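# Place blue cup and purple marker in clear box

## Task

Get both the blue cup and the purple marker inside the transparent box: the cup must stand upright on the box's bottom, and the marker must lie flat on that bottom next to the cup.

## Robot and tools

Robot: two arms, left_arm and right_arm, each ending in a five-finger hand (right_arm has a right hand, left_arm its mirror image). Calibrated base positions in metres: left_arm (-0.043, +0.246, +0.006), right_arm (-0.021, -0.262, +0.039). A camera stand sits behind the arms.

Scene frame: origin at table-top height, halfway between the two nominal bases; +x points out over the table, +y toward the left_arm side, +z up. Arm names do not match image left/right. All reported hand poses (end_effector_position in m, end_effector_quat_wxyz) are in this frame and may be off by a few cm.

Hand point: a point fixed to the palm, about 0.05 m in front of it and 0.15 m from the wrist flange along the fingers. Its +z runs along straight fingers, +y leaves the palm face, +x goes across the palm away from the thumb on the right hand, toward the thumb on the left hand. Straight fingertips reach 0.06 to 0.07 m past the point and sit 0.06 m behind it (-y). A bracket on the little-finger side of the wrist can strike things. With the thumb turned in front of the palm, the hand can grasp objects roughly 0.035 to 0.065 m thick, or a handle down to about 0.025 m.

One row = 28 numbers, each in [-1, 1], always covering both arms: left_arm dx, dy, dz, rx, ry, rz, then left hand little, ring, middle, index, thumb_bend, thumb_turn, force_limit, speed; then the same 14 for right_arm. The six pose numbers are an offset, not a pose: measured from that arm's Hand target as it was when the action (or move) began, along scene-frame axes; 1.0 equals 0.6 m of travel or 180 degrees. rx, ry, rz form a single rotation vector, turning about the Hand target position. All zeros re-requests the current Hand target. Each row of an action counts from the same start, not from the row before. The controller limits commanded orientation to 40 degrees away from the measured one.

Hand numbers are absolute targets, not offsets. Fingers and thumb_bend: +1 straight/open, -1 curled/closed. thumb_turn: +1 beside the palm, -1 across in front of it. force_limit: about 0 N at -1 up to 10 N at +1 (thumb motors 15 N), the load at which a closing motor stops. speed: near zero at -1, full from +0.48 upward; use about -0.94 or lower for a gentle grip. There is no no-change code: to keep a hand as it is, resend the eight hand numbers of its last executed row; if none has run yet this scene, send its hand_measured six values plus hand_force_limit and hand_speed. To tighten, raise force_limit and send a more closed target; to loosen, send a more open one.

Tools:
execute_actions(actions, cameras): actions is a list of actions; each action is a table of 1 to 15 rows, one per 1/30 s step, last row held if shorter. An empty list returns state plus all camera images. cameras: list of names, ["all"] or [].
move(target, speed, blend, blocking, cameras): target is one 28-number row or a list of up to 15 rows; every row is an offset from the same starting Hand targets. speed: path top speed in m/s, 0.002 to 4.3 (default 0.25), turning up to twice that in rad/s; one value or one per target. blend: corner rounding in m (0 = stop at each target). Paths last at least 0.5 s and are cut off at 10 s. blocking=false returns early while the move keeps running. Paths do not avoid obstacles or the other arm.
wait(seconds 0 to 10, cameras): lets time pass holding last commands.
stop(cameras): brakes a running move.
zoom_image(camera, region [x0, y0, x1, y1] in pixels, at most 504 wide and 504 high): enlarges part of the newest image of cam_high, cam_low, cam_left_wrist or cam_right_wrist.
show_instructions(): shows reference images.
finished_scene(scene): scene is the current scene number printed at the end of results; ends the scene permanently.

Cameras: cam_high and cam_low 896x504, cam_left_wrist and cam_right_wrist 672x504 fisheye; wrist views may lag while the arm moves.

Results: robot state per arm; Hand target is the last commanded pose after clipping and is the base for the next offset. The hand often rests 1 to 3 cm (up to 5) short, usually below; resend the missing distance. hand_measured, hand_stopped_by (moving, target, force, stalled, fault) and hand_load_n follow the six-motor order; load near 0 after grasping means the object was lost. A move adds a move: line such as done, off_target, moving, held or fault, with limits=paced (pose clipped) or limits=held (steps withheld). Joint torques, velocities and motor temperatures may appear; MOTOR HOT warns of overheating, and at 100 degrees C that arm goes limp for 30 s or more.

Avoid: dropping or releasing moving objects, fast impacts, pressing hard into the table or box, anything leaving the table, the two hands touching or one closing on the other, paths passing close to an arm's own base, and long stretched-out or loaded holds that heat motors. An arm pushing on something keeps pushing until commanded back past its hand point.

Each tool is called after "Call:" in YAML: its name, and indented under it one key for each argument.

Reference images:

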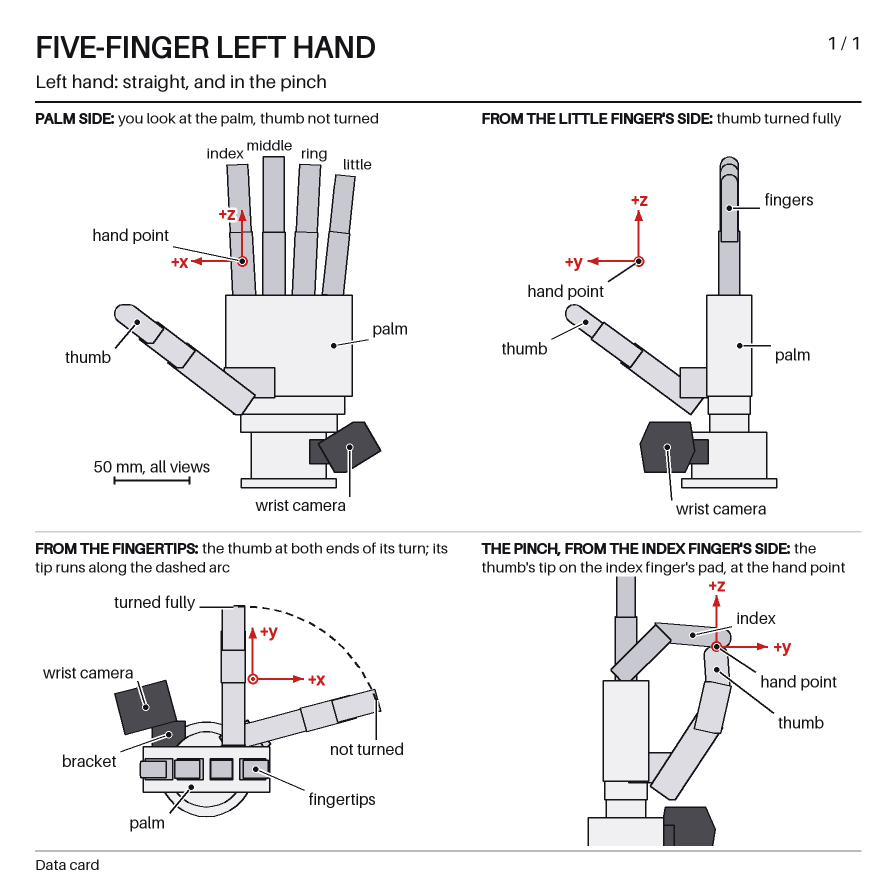

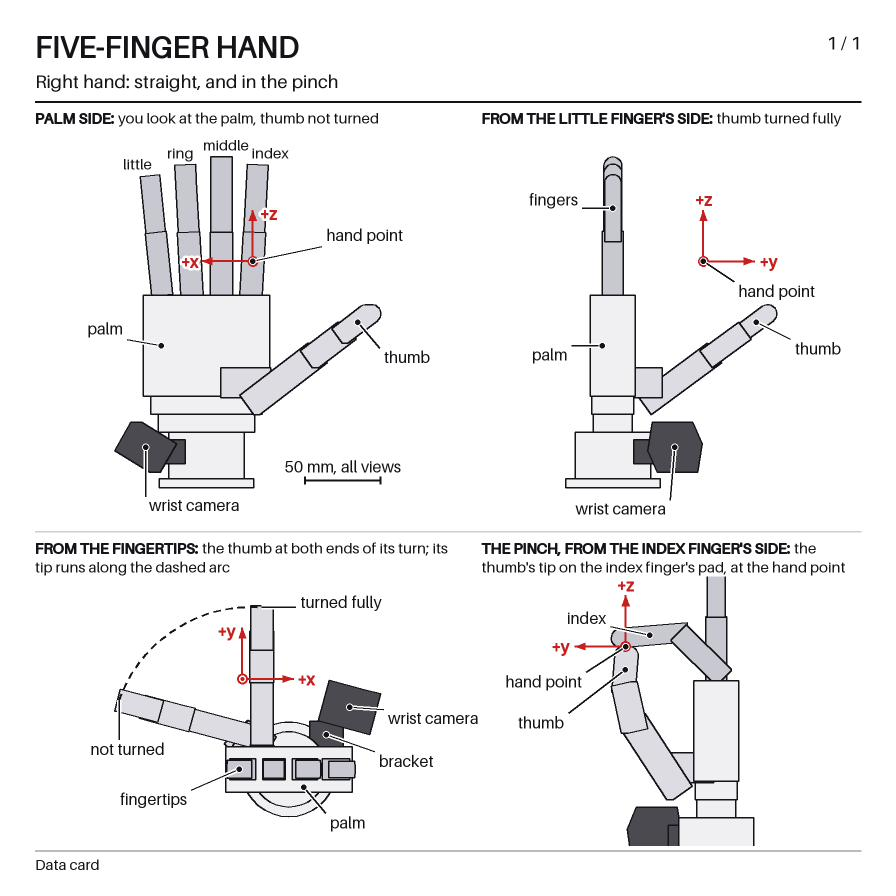

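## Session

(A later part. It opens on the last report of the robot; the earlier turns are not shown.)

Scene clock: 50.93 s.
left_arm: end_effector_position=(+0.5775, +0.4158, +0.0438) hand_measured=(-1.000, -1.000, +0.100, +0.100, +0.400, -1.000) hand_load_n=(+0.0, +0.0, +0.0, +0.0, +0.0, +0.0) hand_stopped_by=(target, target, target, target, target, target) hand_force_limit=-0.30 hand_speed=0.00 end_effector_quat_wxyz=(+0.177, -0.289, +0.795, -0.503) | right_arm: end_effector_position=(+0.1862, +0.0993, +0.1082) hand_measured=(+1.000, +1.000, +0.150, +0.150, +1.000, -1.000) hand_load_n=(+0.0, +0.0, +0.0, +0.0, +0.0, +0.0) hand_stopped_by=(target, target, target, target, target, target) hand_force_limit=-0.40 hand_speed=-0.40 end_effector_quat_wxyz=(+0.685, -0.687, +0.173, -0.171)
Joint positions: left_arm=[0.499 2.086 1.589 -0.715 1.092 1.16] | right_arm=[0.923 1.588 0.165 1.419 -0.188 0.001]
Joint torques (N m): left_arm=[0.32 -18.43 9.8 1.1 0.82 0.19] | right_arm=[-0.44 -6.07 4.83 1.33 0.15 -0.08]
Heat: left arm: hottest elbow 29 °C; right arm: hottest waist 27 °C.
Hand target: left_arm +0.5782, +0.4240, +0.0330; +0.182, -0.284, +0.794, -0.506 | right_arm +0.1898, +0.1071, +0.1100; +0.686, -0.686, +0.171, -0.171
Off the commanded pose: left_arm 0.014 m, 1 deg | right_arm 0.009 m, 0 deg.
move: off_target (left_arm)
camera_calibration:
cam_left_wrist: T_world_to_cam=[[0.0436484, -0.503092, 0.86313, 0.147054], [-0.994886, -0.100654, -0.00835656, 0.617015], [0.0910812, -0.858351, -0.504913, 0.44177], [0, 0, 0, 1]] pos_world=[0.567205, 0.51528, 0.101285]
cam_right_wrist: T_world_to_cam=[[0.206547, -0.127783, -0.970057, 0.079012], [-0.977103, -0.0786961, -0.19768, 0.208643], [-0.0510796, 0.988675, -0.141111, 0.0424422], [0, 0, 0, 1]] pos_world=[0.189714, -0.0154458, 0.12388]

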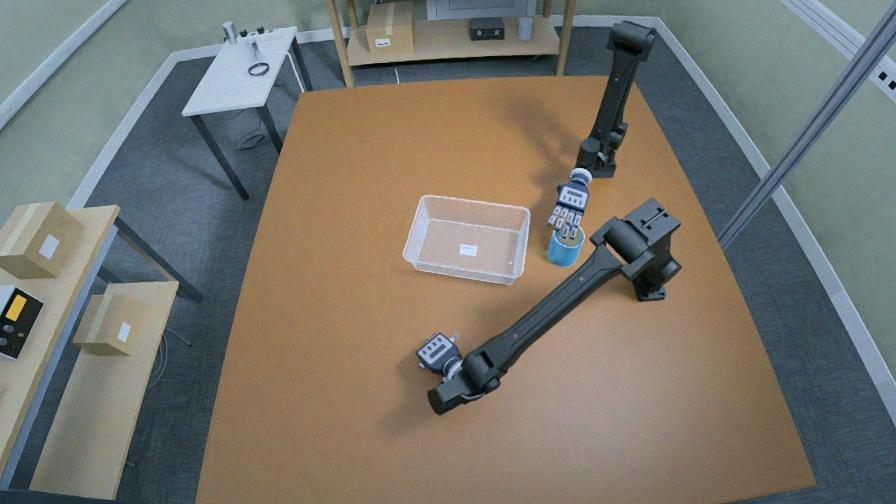

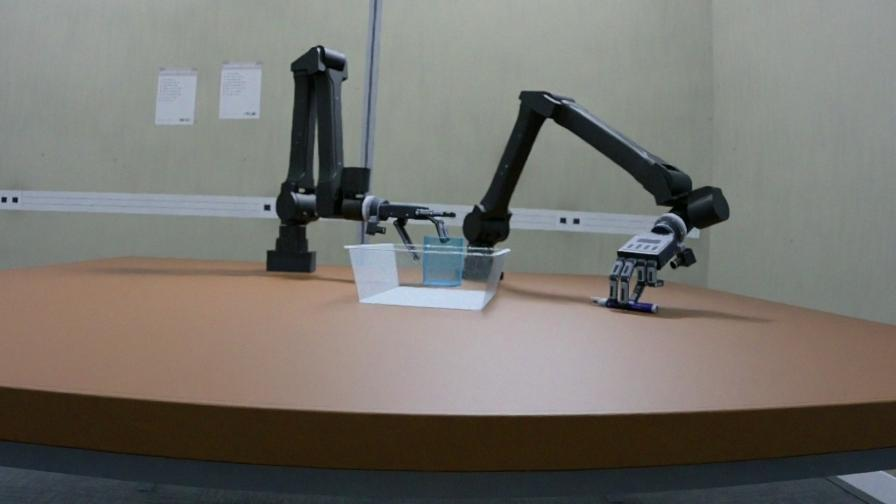

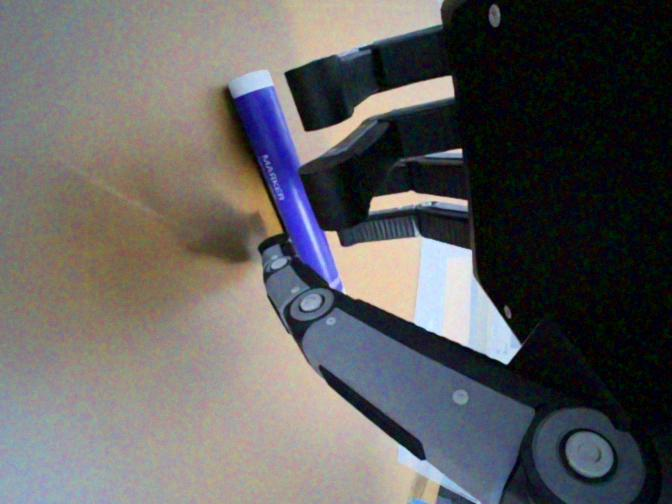

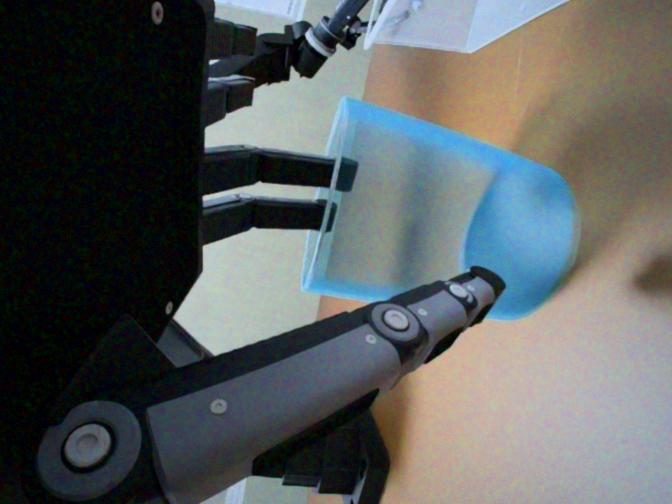

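Call:
move:
  target:
    - [0,0,-0.0133,0,0,0,-1,-1,0.1,0.1,0.4,-1,-0.3,0,0.002,0.004,-0.01,0,0,0,1,1,0.15,0.15,1,-1,-0.4,-0.4]
  speed: 0.06
  cameras: ["cam_left_wrist", "cam_low"]

Call:
zoom_image:
  camera: "cam_low"
  region: [560, 220, 700, 340]

Scene clock: 55.00 s.
left_arm: end_effector_position=(+0.5778, +0.4165, +0.0407) hand_measured=(-1.000, -1.000, +0.100, +0.100, +0.400, -1.000) hand_load_n=(+0.0, +0.0, +0.0, +0.0, +0.0, +0.5) hand_stopped_by=(target, target, target, target, target, target) hand_force_limit=-0.30 hand_speed=0.00 end_effector_quat_wxyz=(+0.177, -0.289, +0.795, -0.503) | right_arm: end_effector_position=(+0.1882, +0.0999, +0.0965) hand_measured=(+1.000, +1.000, +0.150, +0.150, +1.000, -1.000) hand_load_n=(+0.0, +0.0, +0.0, +0.0, +0.0, +0.0) hand_stopped_by=(target, target, target, target, target, target) hand_force_limit=-0.40 hand_speed=-0.40 end_effector_quat_wxyz=(+0.675, -0.695, +0.179, -0.169)
Joint positions: left_arm=[0.5 2.091 1.589 -0.711 1.092 1.161] | right_arm=[0.923 1.624 0.173 1.419 -0.182 0.001]
Joint torques (N m): left_arm=[0.44 -18.08 9.26 1.5 0.82 0.19] | right_arm=[-0.38 -5.01 4.59 3.11 0.16 -0.09]
Heat: left arm: hottest elbow 29 °C; right arm: hottest waist 27 °C.
Hand target: left_arm +0.5781, +0.4241, +0.0249; +0.182, -0.284, +0.794, -0.506 | right_arm +0.1910, +0.1095, +0.1040; +0.686, -0.686, +0.171, -0.171
Off the commanded pose: left_arm 0.017 m, 1 deg | right_arm 0.012 m, 2 deg.
move: off_target (left_arm, right_arm)
camera_calibration:
cam_left_wrist: T_world_to_cam=[[0.0433066, -0.503501, 0.862908, 0.150547], [-0.994874, -0.100734, -0.0088479, 0.617451], [0.0913788, -0.858102, -0.505283, 0.440602], [0, 0, 0, 1]] pos_world=[0.567505, 0.51608, 0.0981839]
Images, in order (width x height): cam_low 896x504, cam_left_wrist 672x504.

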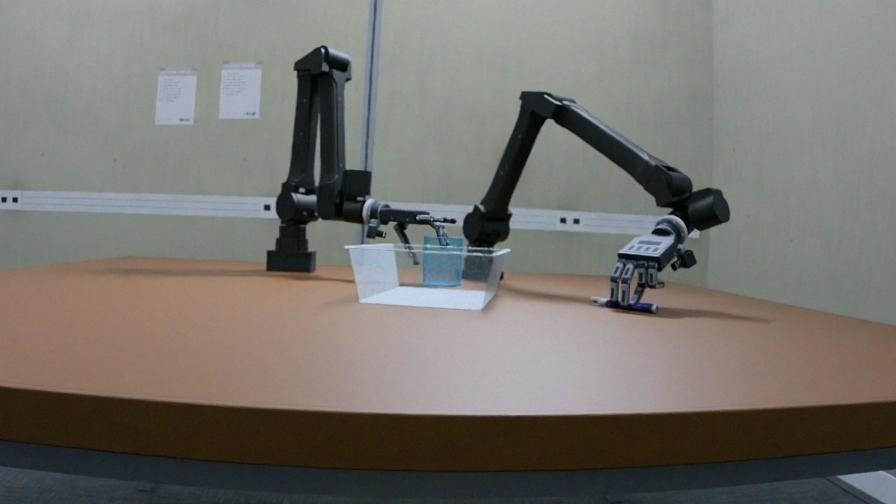

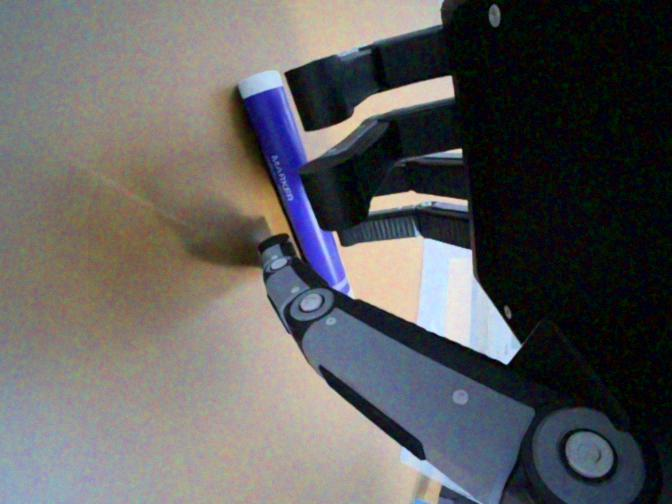

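Scaled by 3.600 from the camera's 896x504 image, which has a finer 1280x720 frame.

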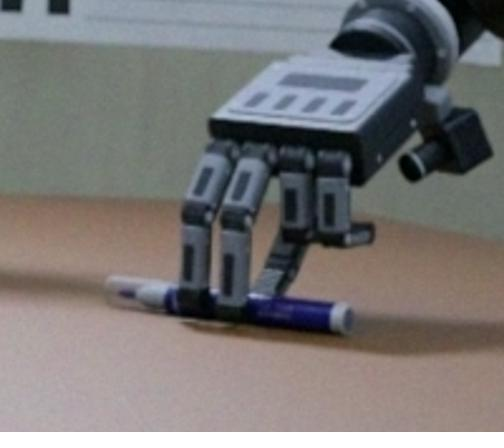

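Call:
move:
  target:
    - [0,0,0,0,0,0,-1,-1,-0.25,-0.25,0.0,-1,-0.4,-0.85,0,0,0.012,0,0,0,1,1,0.15,0.15,1,-1,-0.4,-0.4]
  speed: 0.06
  cameras: ["cam_left_wrist", "cam_right_wrist"]

Scene clock: 57.23 s.
left_arm: end_effector_position=(+0.5778, +0.4165, +0.0407) hand_measured=(-1.000, -1.000, -0.106, -0.148, +0.284, -1.000) hand_load_n=(+0.0, +0.0, +6.5, +4.0, +6.5, -1.0) hand_stopped_by=(target, target, force, force, force, target) hand_force_limit=-0.40 hand_speed=-0.85 end_effector_quat_wxyz=(+0.177, -0.289, +0.795, -0.503) | right_arm: end_effector_position=(+0.1890, +0.1008, +0.1051) hand_measured=(+1.000, +1.000, +0.150, +0.150, +1.000, -1.000) hand_load_n=(-0.5, +0.0, +0.0, +0.0, +0.0, +0.0) hand_stopped_by=(target, target, target, target, target, target) hand_force_limit=-0.40 hand_speed=-0.40 end_effector_quat_wxyz=(+0.681, -0.690, +0.177, -0.172)
Joint positions: left_arm=[0.5 2.091 1.589 -0.711 1.092 1.161] | right_arm=[0.923 1.594 0.173 1.407 -0.182 0.001]
Joint torques (N m): left_arm=[0.44 -18.08 9.26 1.5 0.81 0.2] | right_arm=[0.15 -6.48 4.63 1.54 0.16 -0.11]
Heat: left arm: hottest elbow 29 °C; right arm: hottest waist 27 °C.
Hand target: left_arm +0.5781, +0.4241, +0.0249; +0.182, -0.284, +0.794, -0.506 | right_arm +0.1910, +0.1095, +0.1112; +0.686, -0.686, +0.171, -0.171
Off the commanded pose: left_arm 0.017 m, 1 deg | right_arm 0.011 m, 1 deg.
move: off_target (left_arm, right_arm)
camera_calibration:
cam_left_wrist: T_world_to_cam=[[0.0433066, -0.503501, 0.862908, 0.150547], [-0.994874, -0.100734, -0.0088479, 0.617451], [0.0913788, -0.858102, -0.505283, 0.440602], [0, 0, 0, 1]] pos_world=[0.567505, 0.51608, 0.0981839]
cam_right_wrist: T_world_to_cam=[[0.199506, -0.13689, -0.970288, 0.0779957], [-0.978815, -0.0743429, -0.190771, 0.209976], [-0.0460194, 0.987793, -0.148822, 0.0405185], [0, 0, 0, 1]] pos_world=[0.191832, -0.0137369, 0.121766]
Images, in order (width x height): cam_left_wrist 672x504, cam_right_wrist 672x504.

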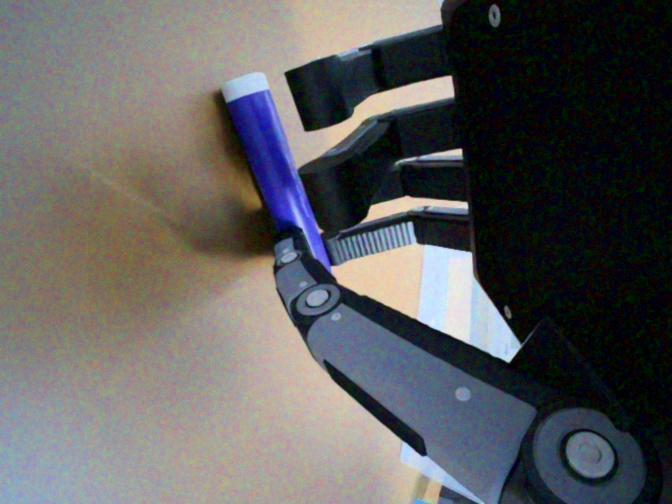

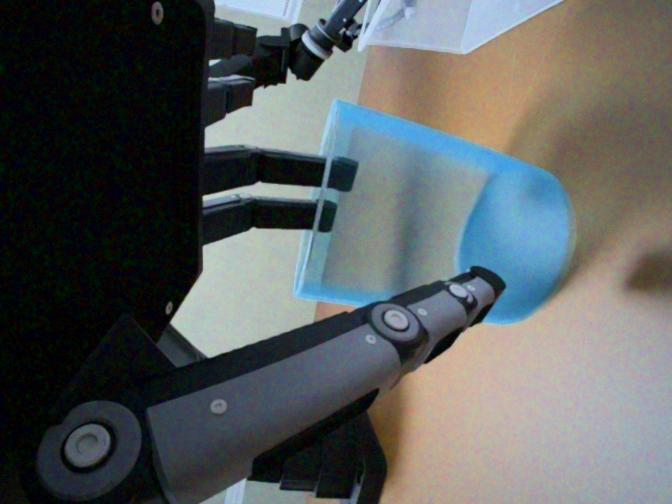

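Call:
move:
  target:
    - [-0.0027,-0.0102,0.1835,0,0,0,-1,-1,-0.25,-0.25,0.0,-1,-0.4,-0.85,0,0,0,0,0,0,1,1,0.05,0.05,0.1,-1,-0.6,-0.7]
  speed: 0.1
  cameras: ["cam_low", "cam_left_wrist", "cam_right_wrist"]

Scene clock: 60.73 s.
left_arm: end_effector_position=(+0.5622, +0.4079, +0.1122) hand_measured=(-1.000, -1.000, -0.106, -0.148, +0.284, -1.000) hand_load_n=(+0.0, +0.0, +6.5, +3.5, +6.5, -0.5) hand_stopped_by=(target, target, force, force, force, target) hand_force_limit=-0.40 hand_speed=-0.85 end_effector_quat_wxyz=(+0.159, -0.300, +0.793, -0.506) | right_arm: end_effector_position=(+0.1890, +0.1008, +0.1051) hand_measured=(+1.000, +1.000, +0.050, +0.050, +0.100, -1.000) hand_load_n=(-0.5, +0.0, +0.0, +0.0, +0.5, +0.0) hand_stopped_by=(target, target, target, target, target, target) hand_force_limit=-0.60 hand_speed=-0.70 end_effector_quat_wxyz=(+0.681, -0.690, +0.177, -0.172)
Joint positions: left_arm=[0.5 1.989 1.627 -0.893 1.092 1.161] | right_arm=[0.923 1.594 0.173 1.407 -0.182 0.001]
Joint torques (N m): left_arm=[-0.03 -20.01 14.13 0.38 0.74 0.04] | right_arm=[-0.21 -6.77 4.74 1.42 0.11 -0.11]
Heat: left arm: hottest elbow 29 °C; right arm: hottest waist 27 °C.
Hand target: left_arm +0.5765, +0.4180, +0.1350; +0.182, -0.284, +0.794, -0.506 | right_arm +0.1910, +0.1095, +0.1112; +0.686, -0.686, +0.171, -0.171
Off the commanded pose: left_arm 0.029 m, 3 deg | right_arm 0.011 m, 1 deg.
move: off_target (left_arm, right_arm)
camera_calibration:
cam_left_wrist: T_world_to_cam=[[0.0755271, -0.485619, 0.870902, 0.0588542], [-0.994479, -0.100499, 0.0302055, 0.597073], [0.0728561, -0.868374, -0.490528, 0.483649], [0, 0, 0, 1]] pos_world=[0.554094, 0.508575, 0.167952]
cam_right_wrist: T_world_to_cam=[[0.199506, -0.13689, -0.970288, 0.0779957], [-0.978815, -0.0743429, -0.190771, 0.209976], [-0.0460194, 0.987793, -0.148822, 0.0405185], [0, 0, 0, 1]] pos_world=[0.191832, -0.0137369, 0.121766]
Images, in order (width x height): cam_low 896x504, cam_left_wrist 672x504, cam_right_wrist 672x504.

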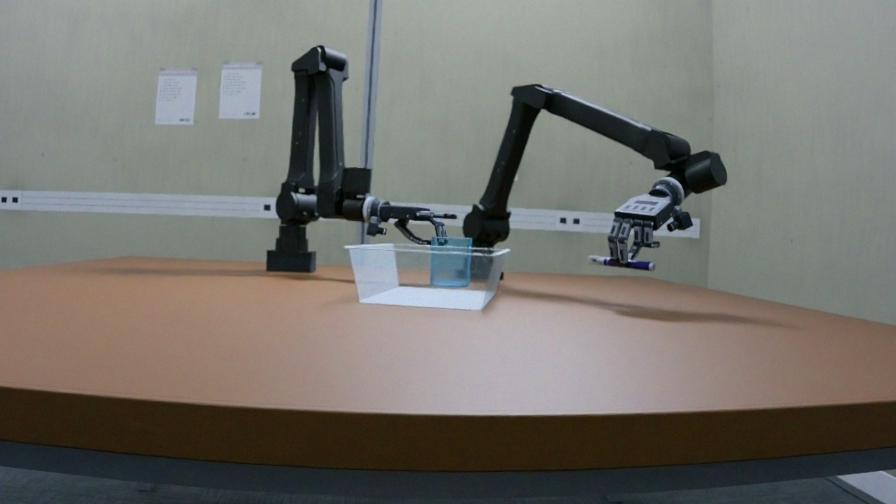

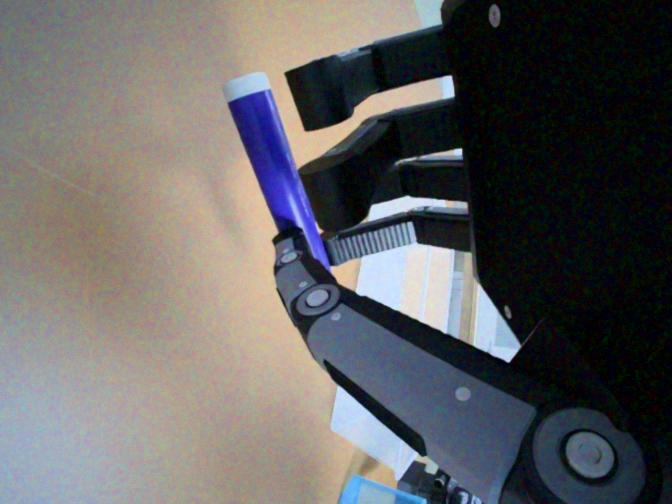

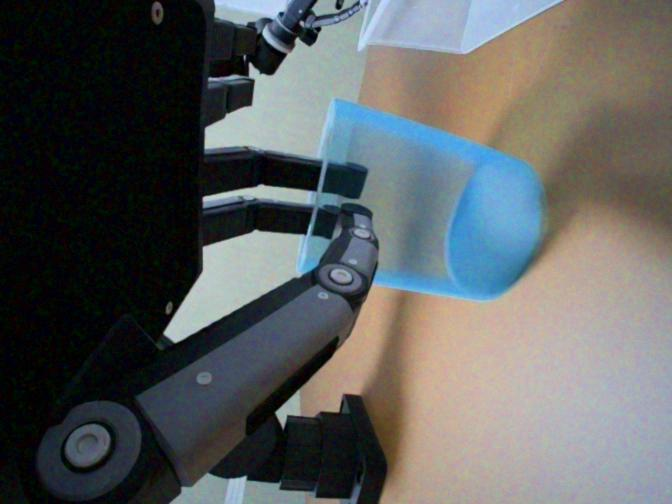

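Call:
move:
  target:
    - [0,0,0,0,0,0,-1,-1,-0.25,-0.25,0.0,-1,-0.4,-0.85,0,0,0,0,0,0,1,1,-0.45,-0.45,0.1,-1,-0.3,-0.88]
    - [-0.2108,-0.1467,0.1583,0.0756,0.1193,0.1995,-1,-1,-0.25,-0.25,0.0,-1,-0.4,-0.85,0,0,0.07,0,0,0,1,1,-0.45,-0.45,0.1,-1,-0.3,-0.88]
  speed: 0.17
  cameras: ["all"]

Scene clock: 68.23 s.
left_arm: end_effector_position=(+0.4542, +0.3378, +0.2324) hand_measured=(-1.000, -1.000, -0.106, -0.148, +0.284, -1.000) hand_load_n=(+0.0, +0.0, +6.0, +3.5, +6.0, -0.5) hand_stopped_by=(target, target, force, force, force, target) hand_force_limit=-0.40 hand_speed=-0.85 end_effector_quat_wxyz=(+0.221, -0.570, +0.745, -0.268) | right_arm: end_effector_position=(+0.1848, +0.0957, +0.1359) hand_measured=(+1.000, +1.000, -0.170, -0.160, +0.100, -1.000) hand_load_n=(+0.0, +0.0, +5.0, +4.5, +1.5, +0.0) hand_stopped_by=(target, target, force, force, target, target) hand_force_limit=-0.30 hand_speed=-0.88 end_effector_quat_wxyz=(+0.673, -0.697, +0.180, -0.168)
Joint positions: left_arm=[0.305 1.399 1.289 -0.826 0.342 0.465] | right_arm=[0.923 1.315 0.173 1.103 -0.182 0.001]
Joint torques (N m): left_arm=[-1.08 -12.51 10.25 0.94 -0.03 -0.19] | right_arm=[-0.09 -5.77 8.1 1.68 0.11 -0.08]
Heat: left arm: hottest elbow 30 °C; right arm: hottest waist 27 °C.
Hand target: left_arm +0.4501, +0.3299, +0.2300; +0.211, -0.578, +0.741, -0.269 | right_arm +0.1910, +0.1095, +0.1532; +0.686, -0.686, +0.171, -0.171
Off the commanded pose: left_arm 0.009 m, 2 deg | right_arm 0.023 m, 2 deg.
move: off_target (right_arm)
camera_calibration:
cam_left_wrist: T_world_to_cam=[[0.624816, -0.485398, 0.611551, -0.261031], [-0.711304, -0.676858, 0.189499, 0.508015], [0.321951, -0.5534, -0.768177, 0.334652], [0, 0, 0, 1]] pos_world=[0.416708, 0.402347, 0.320437]
cam_right_wrist: T_world_to_cam=[[0.184821, -0.15514, -0.97045, 0.112456], [-0.981579, -0.0777796, -0.174507, 0.209932], [-0.0484083, 0.984826, -0.166657, 0.0531896], [0, 0, 0, 1]] pos_world=[0.187855, -0.0186077, 0.154632]

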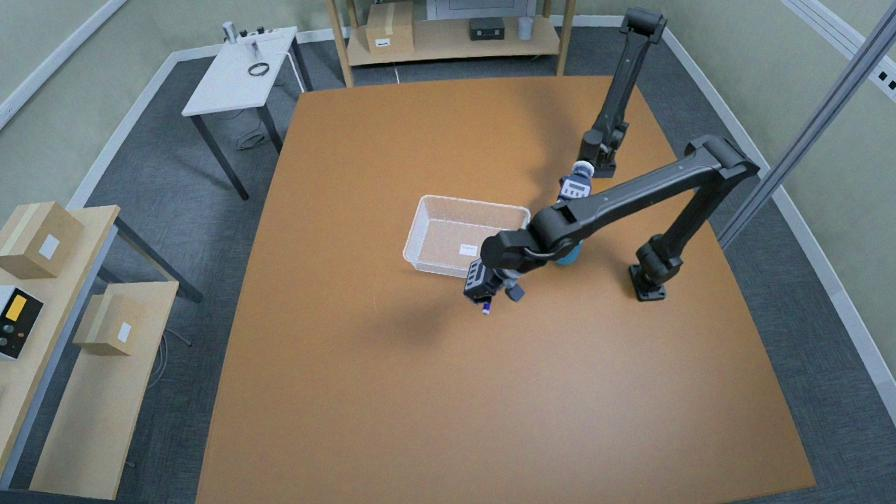

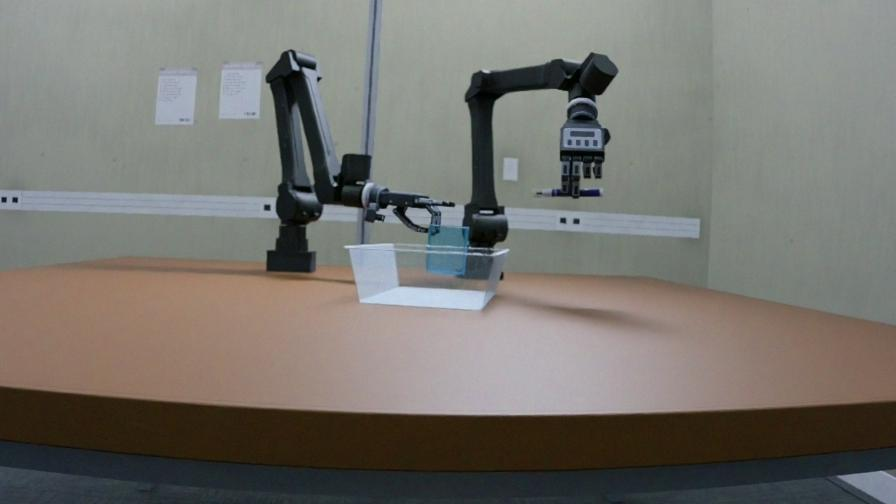

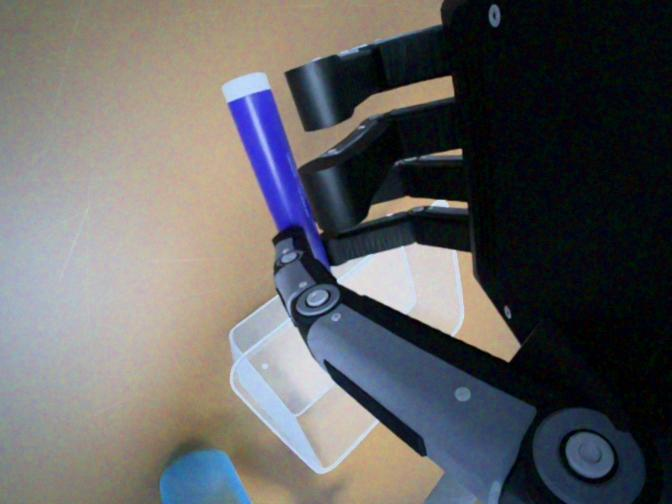

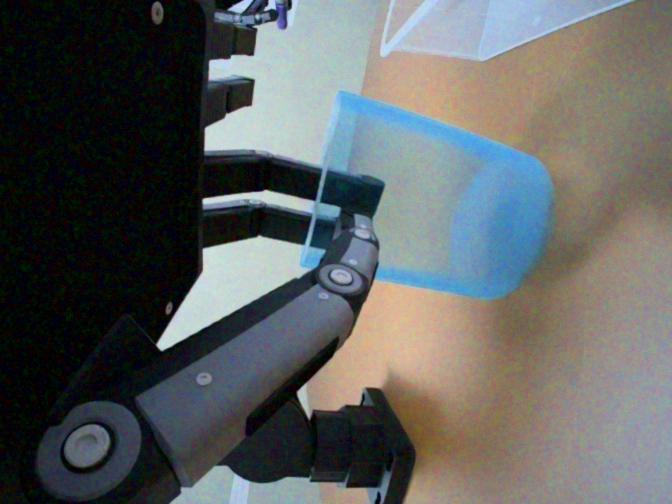

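Call:
move:
  target:
    - [0,0,0,0,0,0,-1,-1,-0.25,-0.25,0.0,-1,-0.4,-0.85,0,-0.016,0.195,0,0,0,1,1,-0.45,-0.45,0.1,-1,-0.3,-0.88]
    - [0,0,0,0,0,0,-1,-1,-0.25,-0.25,0.0,-1,-0.4,-0.85,0.5733,-0.1125,0.1913,0,0,-0.15,1,1,-0.45,-0.45,0.1,-1,-0.3,-0.88]
  speed: 0.16
  blend: [0.04, 0]
  cameras: ["all"]

Call:
zoom_image:
  camera: "cam_high"
  region: [370, 120, 590, 300]

Call:
zoom_image:
  camera: "cam_low"
  region: [320, 130, 560, 330]

Scene clock: 74.47 s.
left_arm: end_effector_position=(+0.4543, +0.3377, +0.2324) hand_measured=(-1.000, -1.000, -0.106, -0.148, +0.284, -1.000) hand_load_n=(+0.0, +0.0, +6.0, +3.5, +6.0, -0.5) hand_stopped_by=(target, target, force, force, force, target) hand_force_limit=-0.40 hand_speed=-0.85 end_effector_quat_wxyz=(+0.221, -0.570, +0.745, -0.268) | right_arm: end_effector_position=(+0.5114, +0.0387, +0.2373) hand_measured=(+1.000, +1.000, -0.170, -0.160, +0.100, -1.000) hand_load_n=(+0.0, +0.0, +4.5, +4.5, +1.5, +0.5) hand_stopped_by=(target, target, force, force, target, target) hand_force_limit=-0.30 hand_speed=-0.88 end_effector_quat_wxyz=(+0.609, -0.648, +0.340, -0.306)
Joint positions: left_arm=[0.305 1.399 1.289 -0.826 0.342 0.463] | right_arm=[0.427 1.482 0.814 0.595 -0.226 0]
Joint torques (N m): left_arm=[-1.2 -12.45 10.26 0.95 -0.03 -0.18] | right_arm=[-1.38 -9.76 12.86 3.4 0.14 -0.08]
Heat: left arm: hottest elbow 30 °C; right arm: hottest waist 27 °C.
Hand target: left_arm +0.4501, +0.3299, +0.2300; +0.211, -0.578, +0.741, -0.269 | right_arm +0.5349, +0.0421, +0.2680; +0.628, -0.627, +0.326, -0.326
Off the commanded pose: left_arm 0.009 m, 1 deg | right_arm 0.039 m, 4 deg.
move: off_target (right_arm)
camera_calibration:
cam_left_wrist: T_world_to_cam=[[0.625518, -0.484076, 0.61188, -0.261951], [-0.710456, -0.67753, 0.190277, 0.507635], [0.322459, -0.553736, -0.767722, 0.334297], [0, 0, 0, 1]] pos_world=[0.41671, 0.402246, 0.320339]
cam_right_wrist: T_world_to_cam=[[0.0672591, -0.232983, -0.970152, 0.204688], [-0.922258, 0.356477, -0.149547, 0.490811], [0.380679, 0.904789, -0.190894, -0.0686018], [0, 0, 0, 1]] pos_world=[0.465002, -0.0652037, 0.258882]

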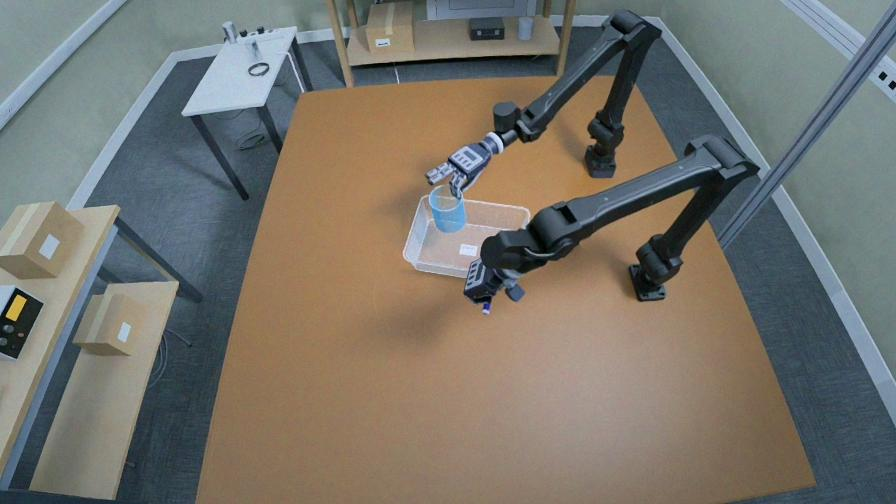

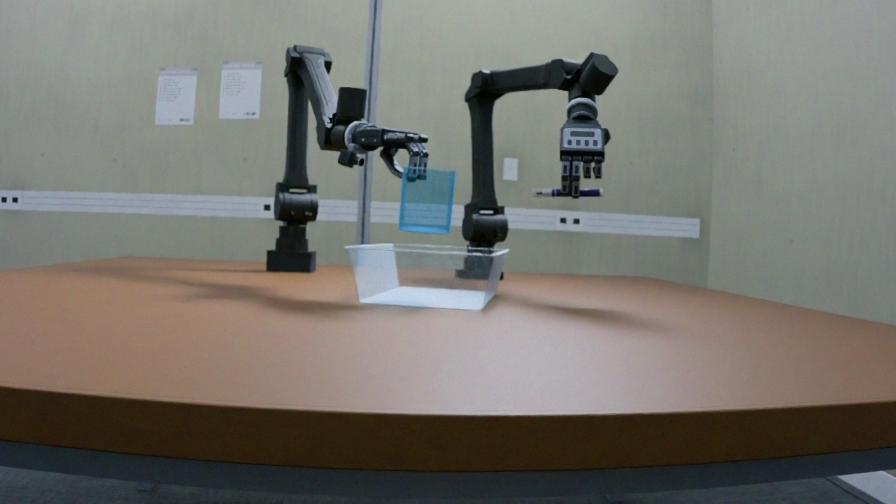

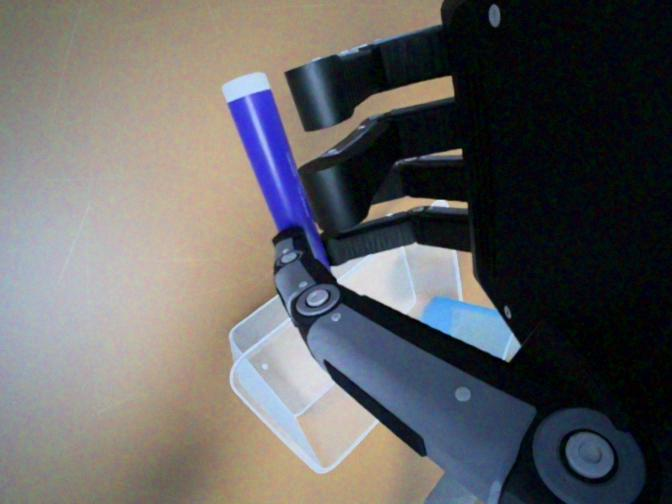

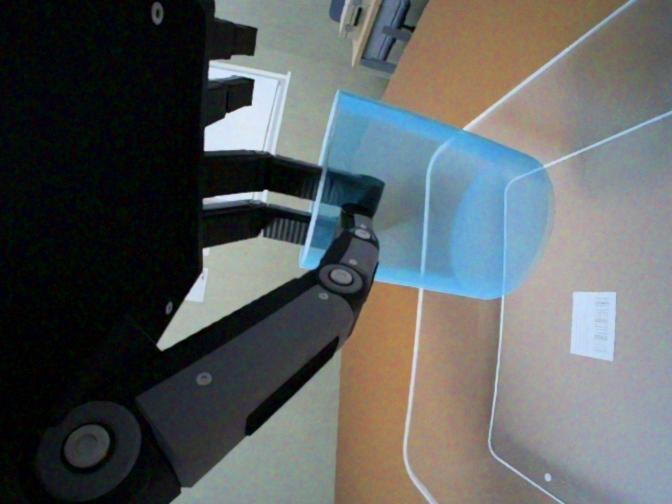

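Scaled by 2.291 from the camera's 896x504 image, which has a finer 1280x720 frame.

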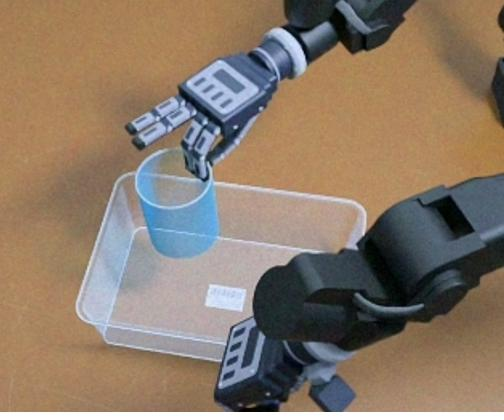

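Scaled by 2.100 from the camera's 896x504 image, which has a finer 1280x720 frame.

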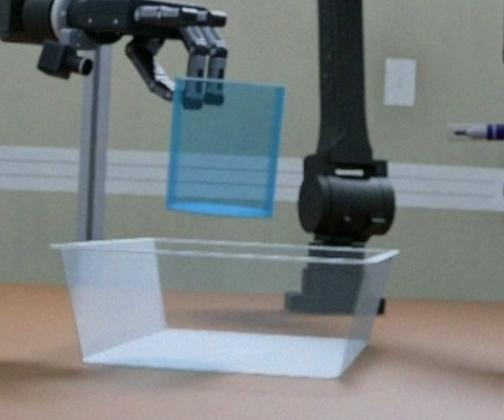

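Call:
move:
  target:
    - [0,0,0,0,0,0,-1,-1,-0.25,-0.25,0.0,-1,-0.4,-0.85,0.0185,0.0073,0,0.0127,-0.0182,0,1,1,-0.45,-0.45,0.1,-1,-0.3,-0.88]
    - [0,0,0,0,0,0,-1,-1,-0.25,-0.25,0.0,-1,-0.4,-0.85,0.0185,0.0073,-0.1,0.0127,-0.0182,0,1,1,-0.45,-0.45,0.1,-1,-0.3,-0.88]
  speed: [0.1, 0.08]
  blend: [0.01, 0]
  cameras: ["cam_high", "cam_low"]

Call:
zoom_image:
  camera: "cam_high"
  region: [390, 150, 550, 300]

Call:
zoom_image:
  camera: "cam_low"
  region: [320, 150, 540, 330]

Scene clock: 80.47 s.
left_arm: end_effector_position=(+0.4543, +0.3377, +0.2324) hand_measured=(-1.000, -1.000, -0.106, -0.148, +0.284, -1.000) hand_load_n=(+0.0, +0.0, +6.5, +3.5, +6.0, -0.5) hand_stopped_by=(target, target, force, force, force, target) hand_force_limit=-0.40 hand_speed=-0.85 end_effector_quat_wxyz=(+0.221, -0.570, +0.745, -0.268) | right_arm: end_effector_position=(+0.5380, +0.0497, +0.1994) hand_measured=(+1.000, +1.000, -0.170, -0.160, +0.100, -1.000) hand_load_n=(-0.5, +0.0, +5.0, +4.5, +1.5, +0.0) hand_stopped_by=(target, target, force, force, target, target) hand_force_limit=-0.30 hand_speed=-0.88 end_effector_quat_wxyz=(+0.638, -0.619, +0.315, -0.332)
Joint positions: left_arm=[0.305 1.399 1.289 -0.826 0.342 0.463] | right_arm=[0.427 1.672 0.814 0.894 -0.226 0]
Joint torques (N m): left_arm=[-1.14 -12.4 10.26 0.95 -0.03 -0.19] | right_arm=[-2.32 -11.75 8.06 3.59 0.08 0.01]
Motor temperatures (°C): left_arm=[26 27 31 24 24 22] | right_arm=[27 25 26 23 22 22]
Heat: left arm: hottest elbow 31 °C; right arm: hottest waist 27 °C.
Hand target: left_arm +0.4501, +0.3299, +0.2300; +0.211, -0.578, +0.741, -0.269 | right_arm +0.5460, +0.0465, +0.2080; +0.649, -0.605, +0.315, -0.338
Off the commanded pose: left_arm 0.009 m, 1 deg | right_arm 0.012 m, 2 deg.
move: off_target (right_arm)
Images, in order (width x height): cam_high 896x504, cam_low 896x504.

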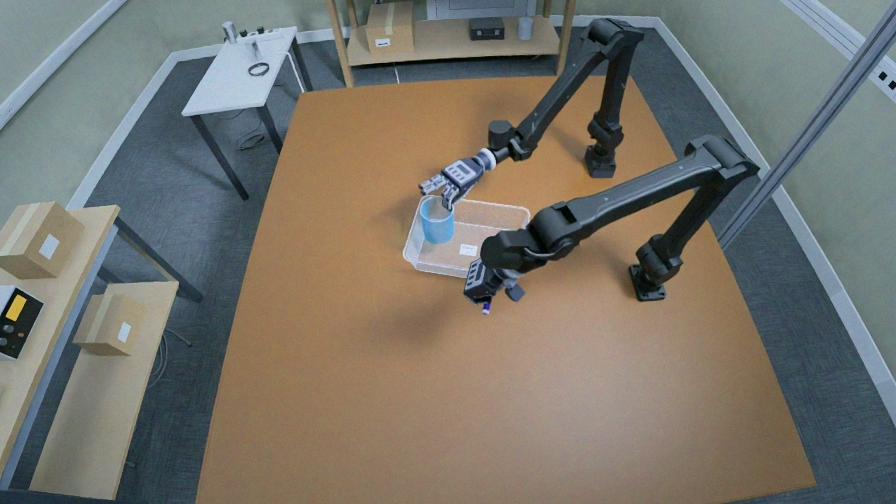

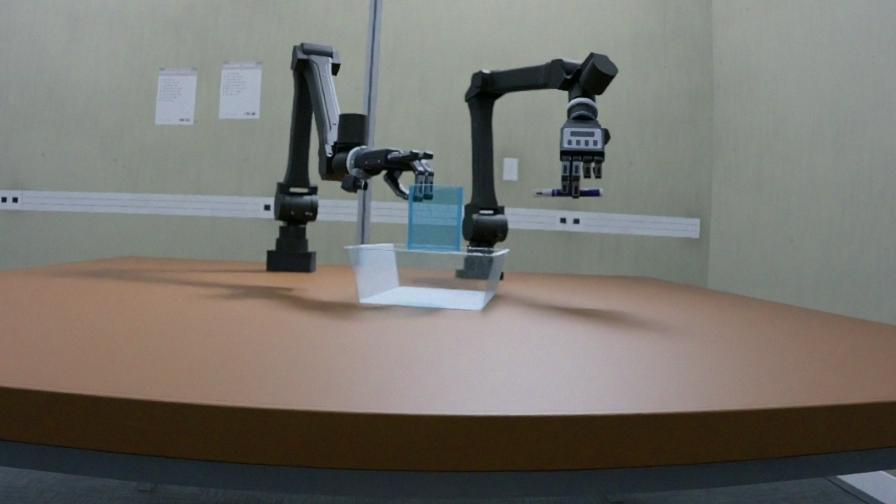

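Scaled by 3.150 from the camera's 896x504 image, which has a finer 1280x720 frame.

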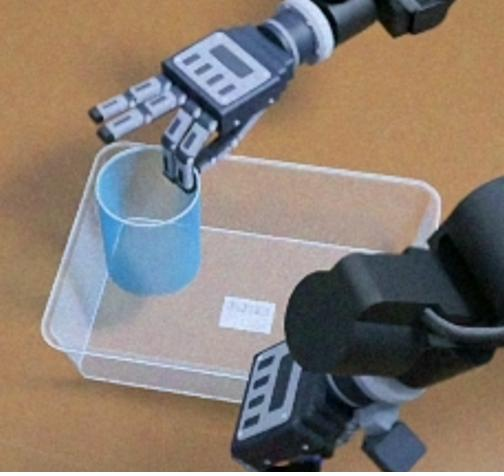

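Scaled by 2.291 from the camera's 896x504 image, which has a finer 1280x720 frame.

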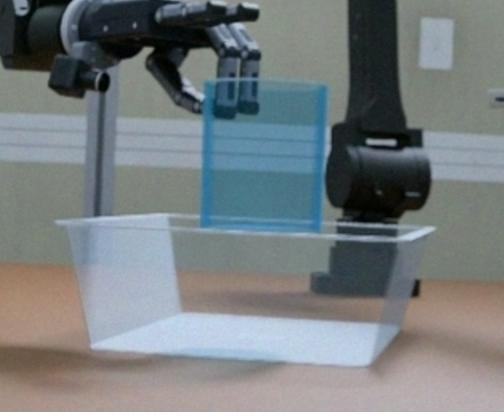

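Call:
move:
  target: [0,0,0,0,0,0,-1,-1,-0.25,-0.25,0.0,-1,-0.4,-0.85,-0.0433,-0.0067,-0.075,-0.0064,0.0091,0,1,1,-0.45,-0.45,0.1,-1,-0.3,-0.88]
  speed: 0.08
  cameras: ["cam_high", "cam_low"]

Call:
zoom_image:
  camera: "cam_high"
  region: [390, 150, 550, 300]

Call:
zoom_image:
  camera: "cam_low"
  region: [320, 150, 540, 330]

Scene clock: 83.53 s.
left_arm: end_effector_position=(+0.4543, +0.3377, +0.2324) hand_measured=(-1.000, -1.000, -0.106, -0.148, +0.284, -1.000) hand_load_n=(+0.0, +0.0, +6.5, +3.5, +6.5, -0.5) hand_stopped_by=(target, target, force, force, force, target) hand_force_limit=-0.40 hand_speed=-0.85 end_effector_quat_wxyz=(+0.221, -0.570, +0.745, -0.268) | right_arm: end_effector_position=(+0.5200, +0.0414, +0.1623) hand_measured=(+1.000, +1.000, -0.170, -0.160, +0.100, -1.000) hand_load_n=(+0.0, +0.0, +4.5, +4.5, +1.5, +0.0) hand_stopped_by=(target, target, force, force, target, target) hand_force_limit=-0.30 hand_speed=-0.88 end_effector_quat_wxyz=(+0.632, -0.624, +0.321, -0.328)
Joint positions: left_arm=[0.305 1.399 1.289 -0.826 0.342 0.463] | right_arm=[0.427 1.716 0.742 0.989 -0.222 0]
Joint torques (N m): left_arm=[-1.08 -12.45 10.25 0.94 -0.03 -0.18] | right_arm=[-0.38 -11.11 6 3.54 0.16 -0.06]
Heat: left arm: hottest elbow 31 °C; right arm: hottest waist 27 °C.
Hand target: left_arm +0.4501, +0.3299, +0.2300; +0.211, -0.578, +0.741, -0.269 | right_arm +0.5200, +0.0425, +0.1630; +0.638, -0.616, +0.320, -0.332
Off the commanded pose: left_arm 0.009 m, 1 deg | right_arm 0.001 m, 1 deg.
move: done
Images, in order (width x height): cam_high 896x504, cam_low 896x504.

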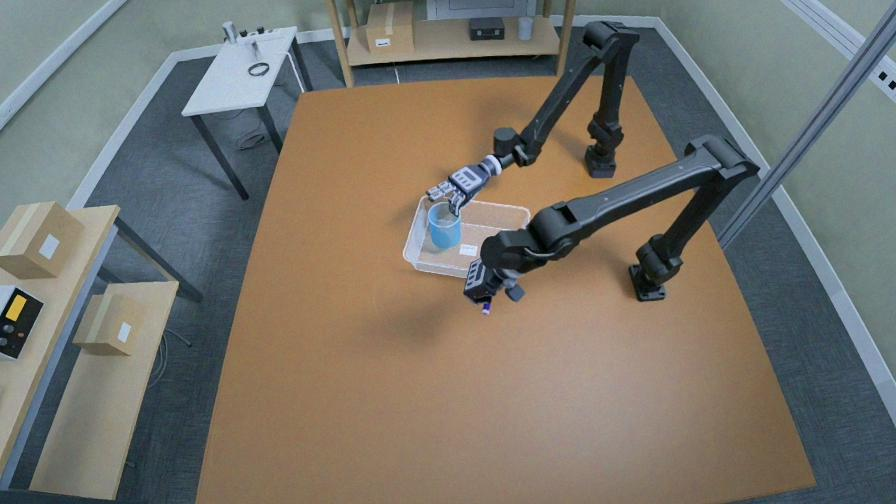

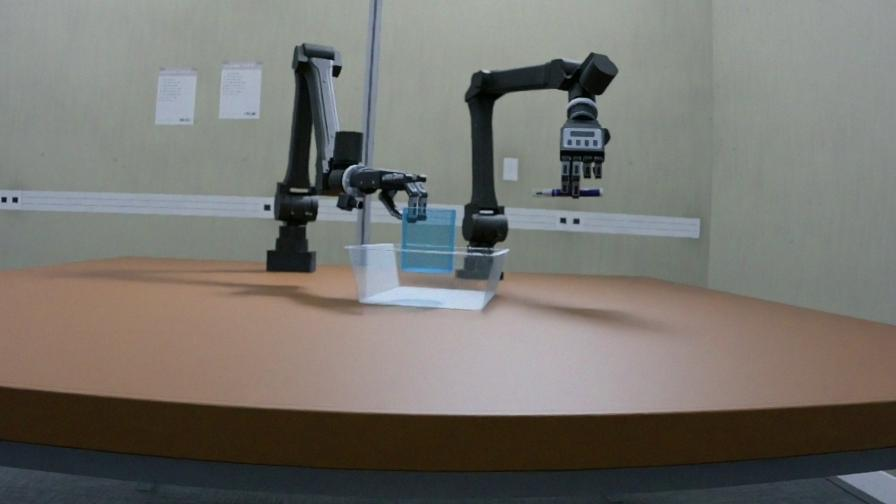

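Scaled by 3.150 from the camera's 896x504 image, which has a finer 1280x720 frame.

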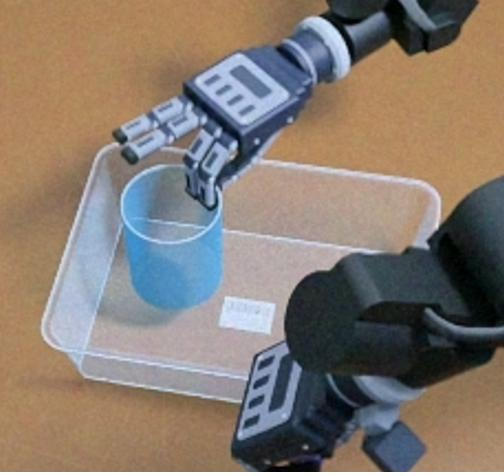

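Scaled by 2.291 from the camera's 896x504 image, which has a finer 1280x720 frame.

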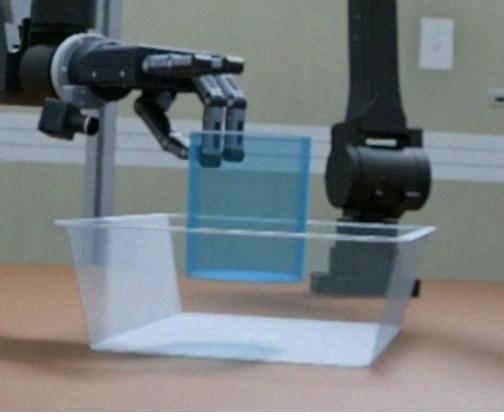

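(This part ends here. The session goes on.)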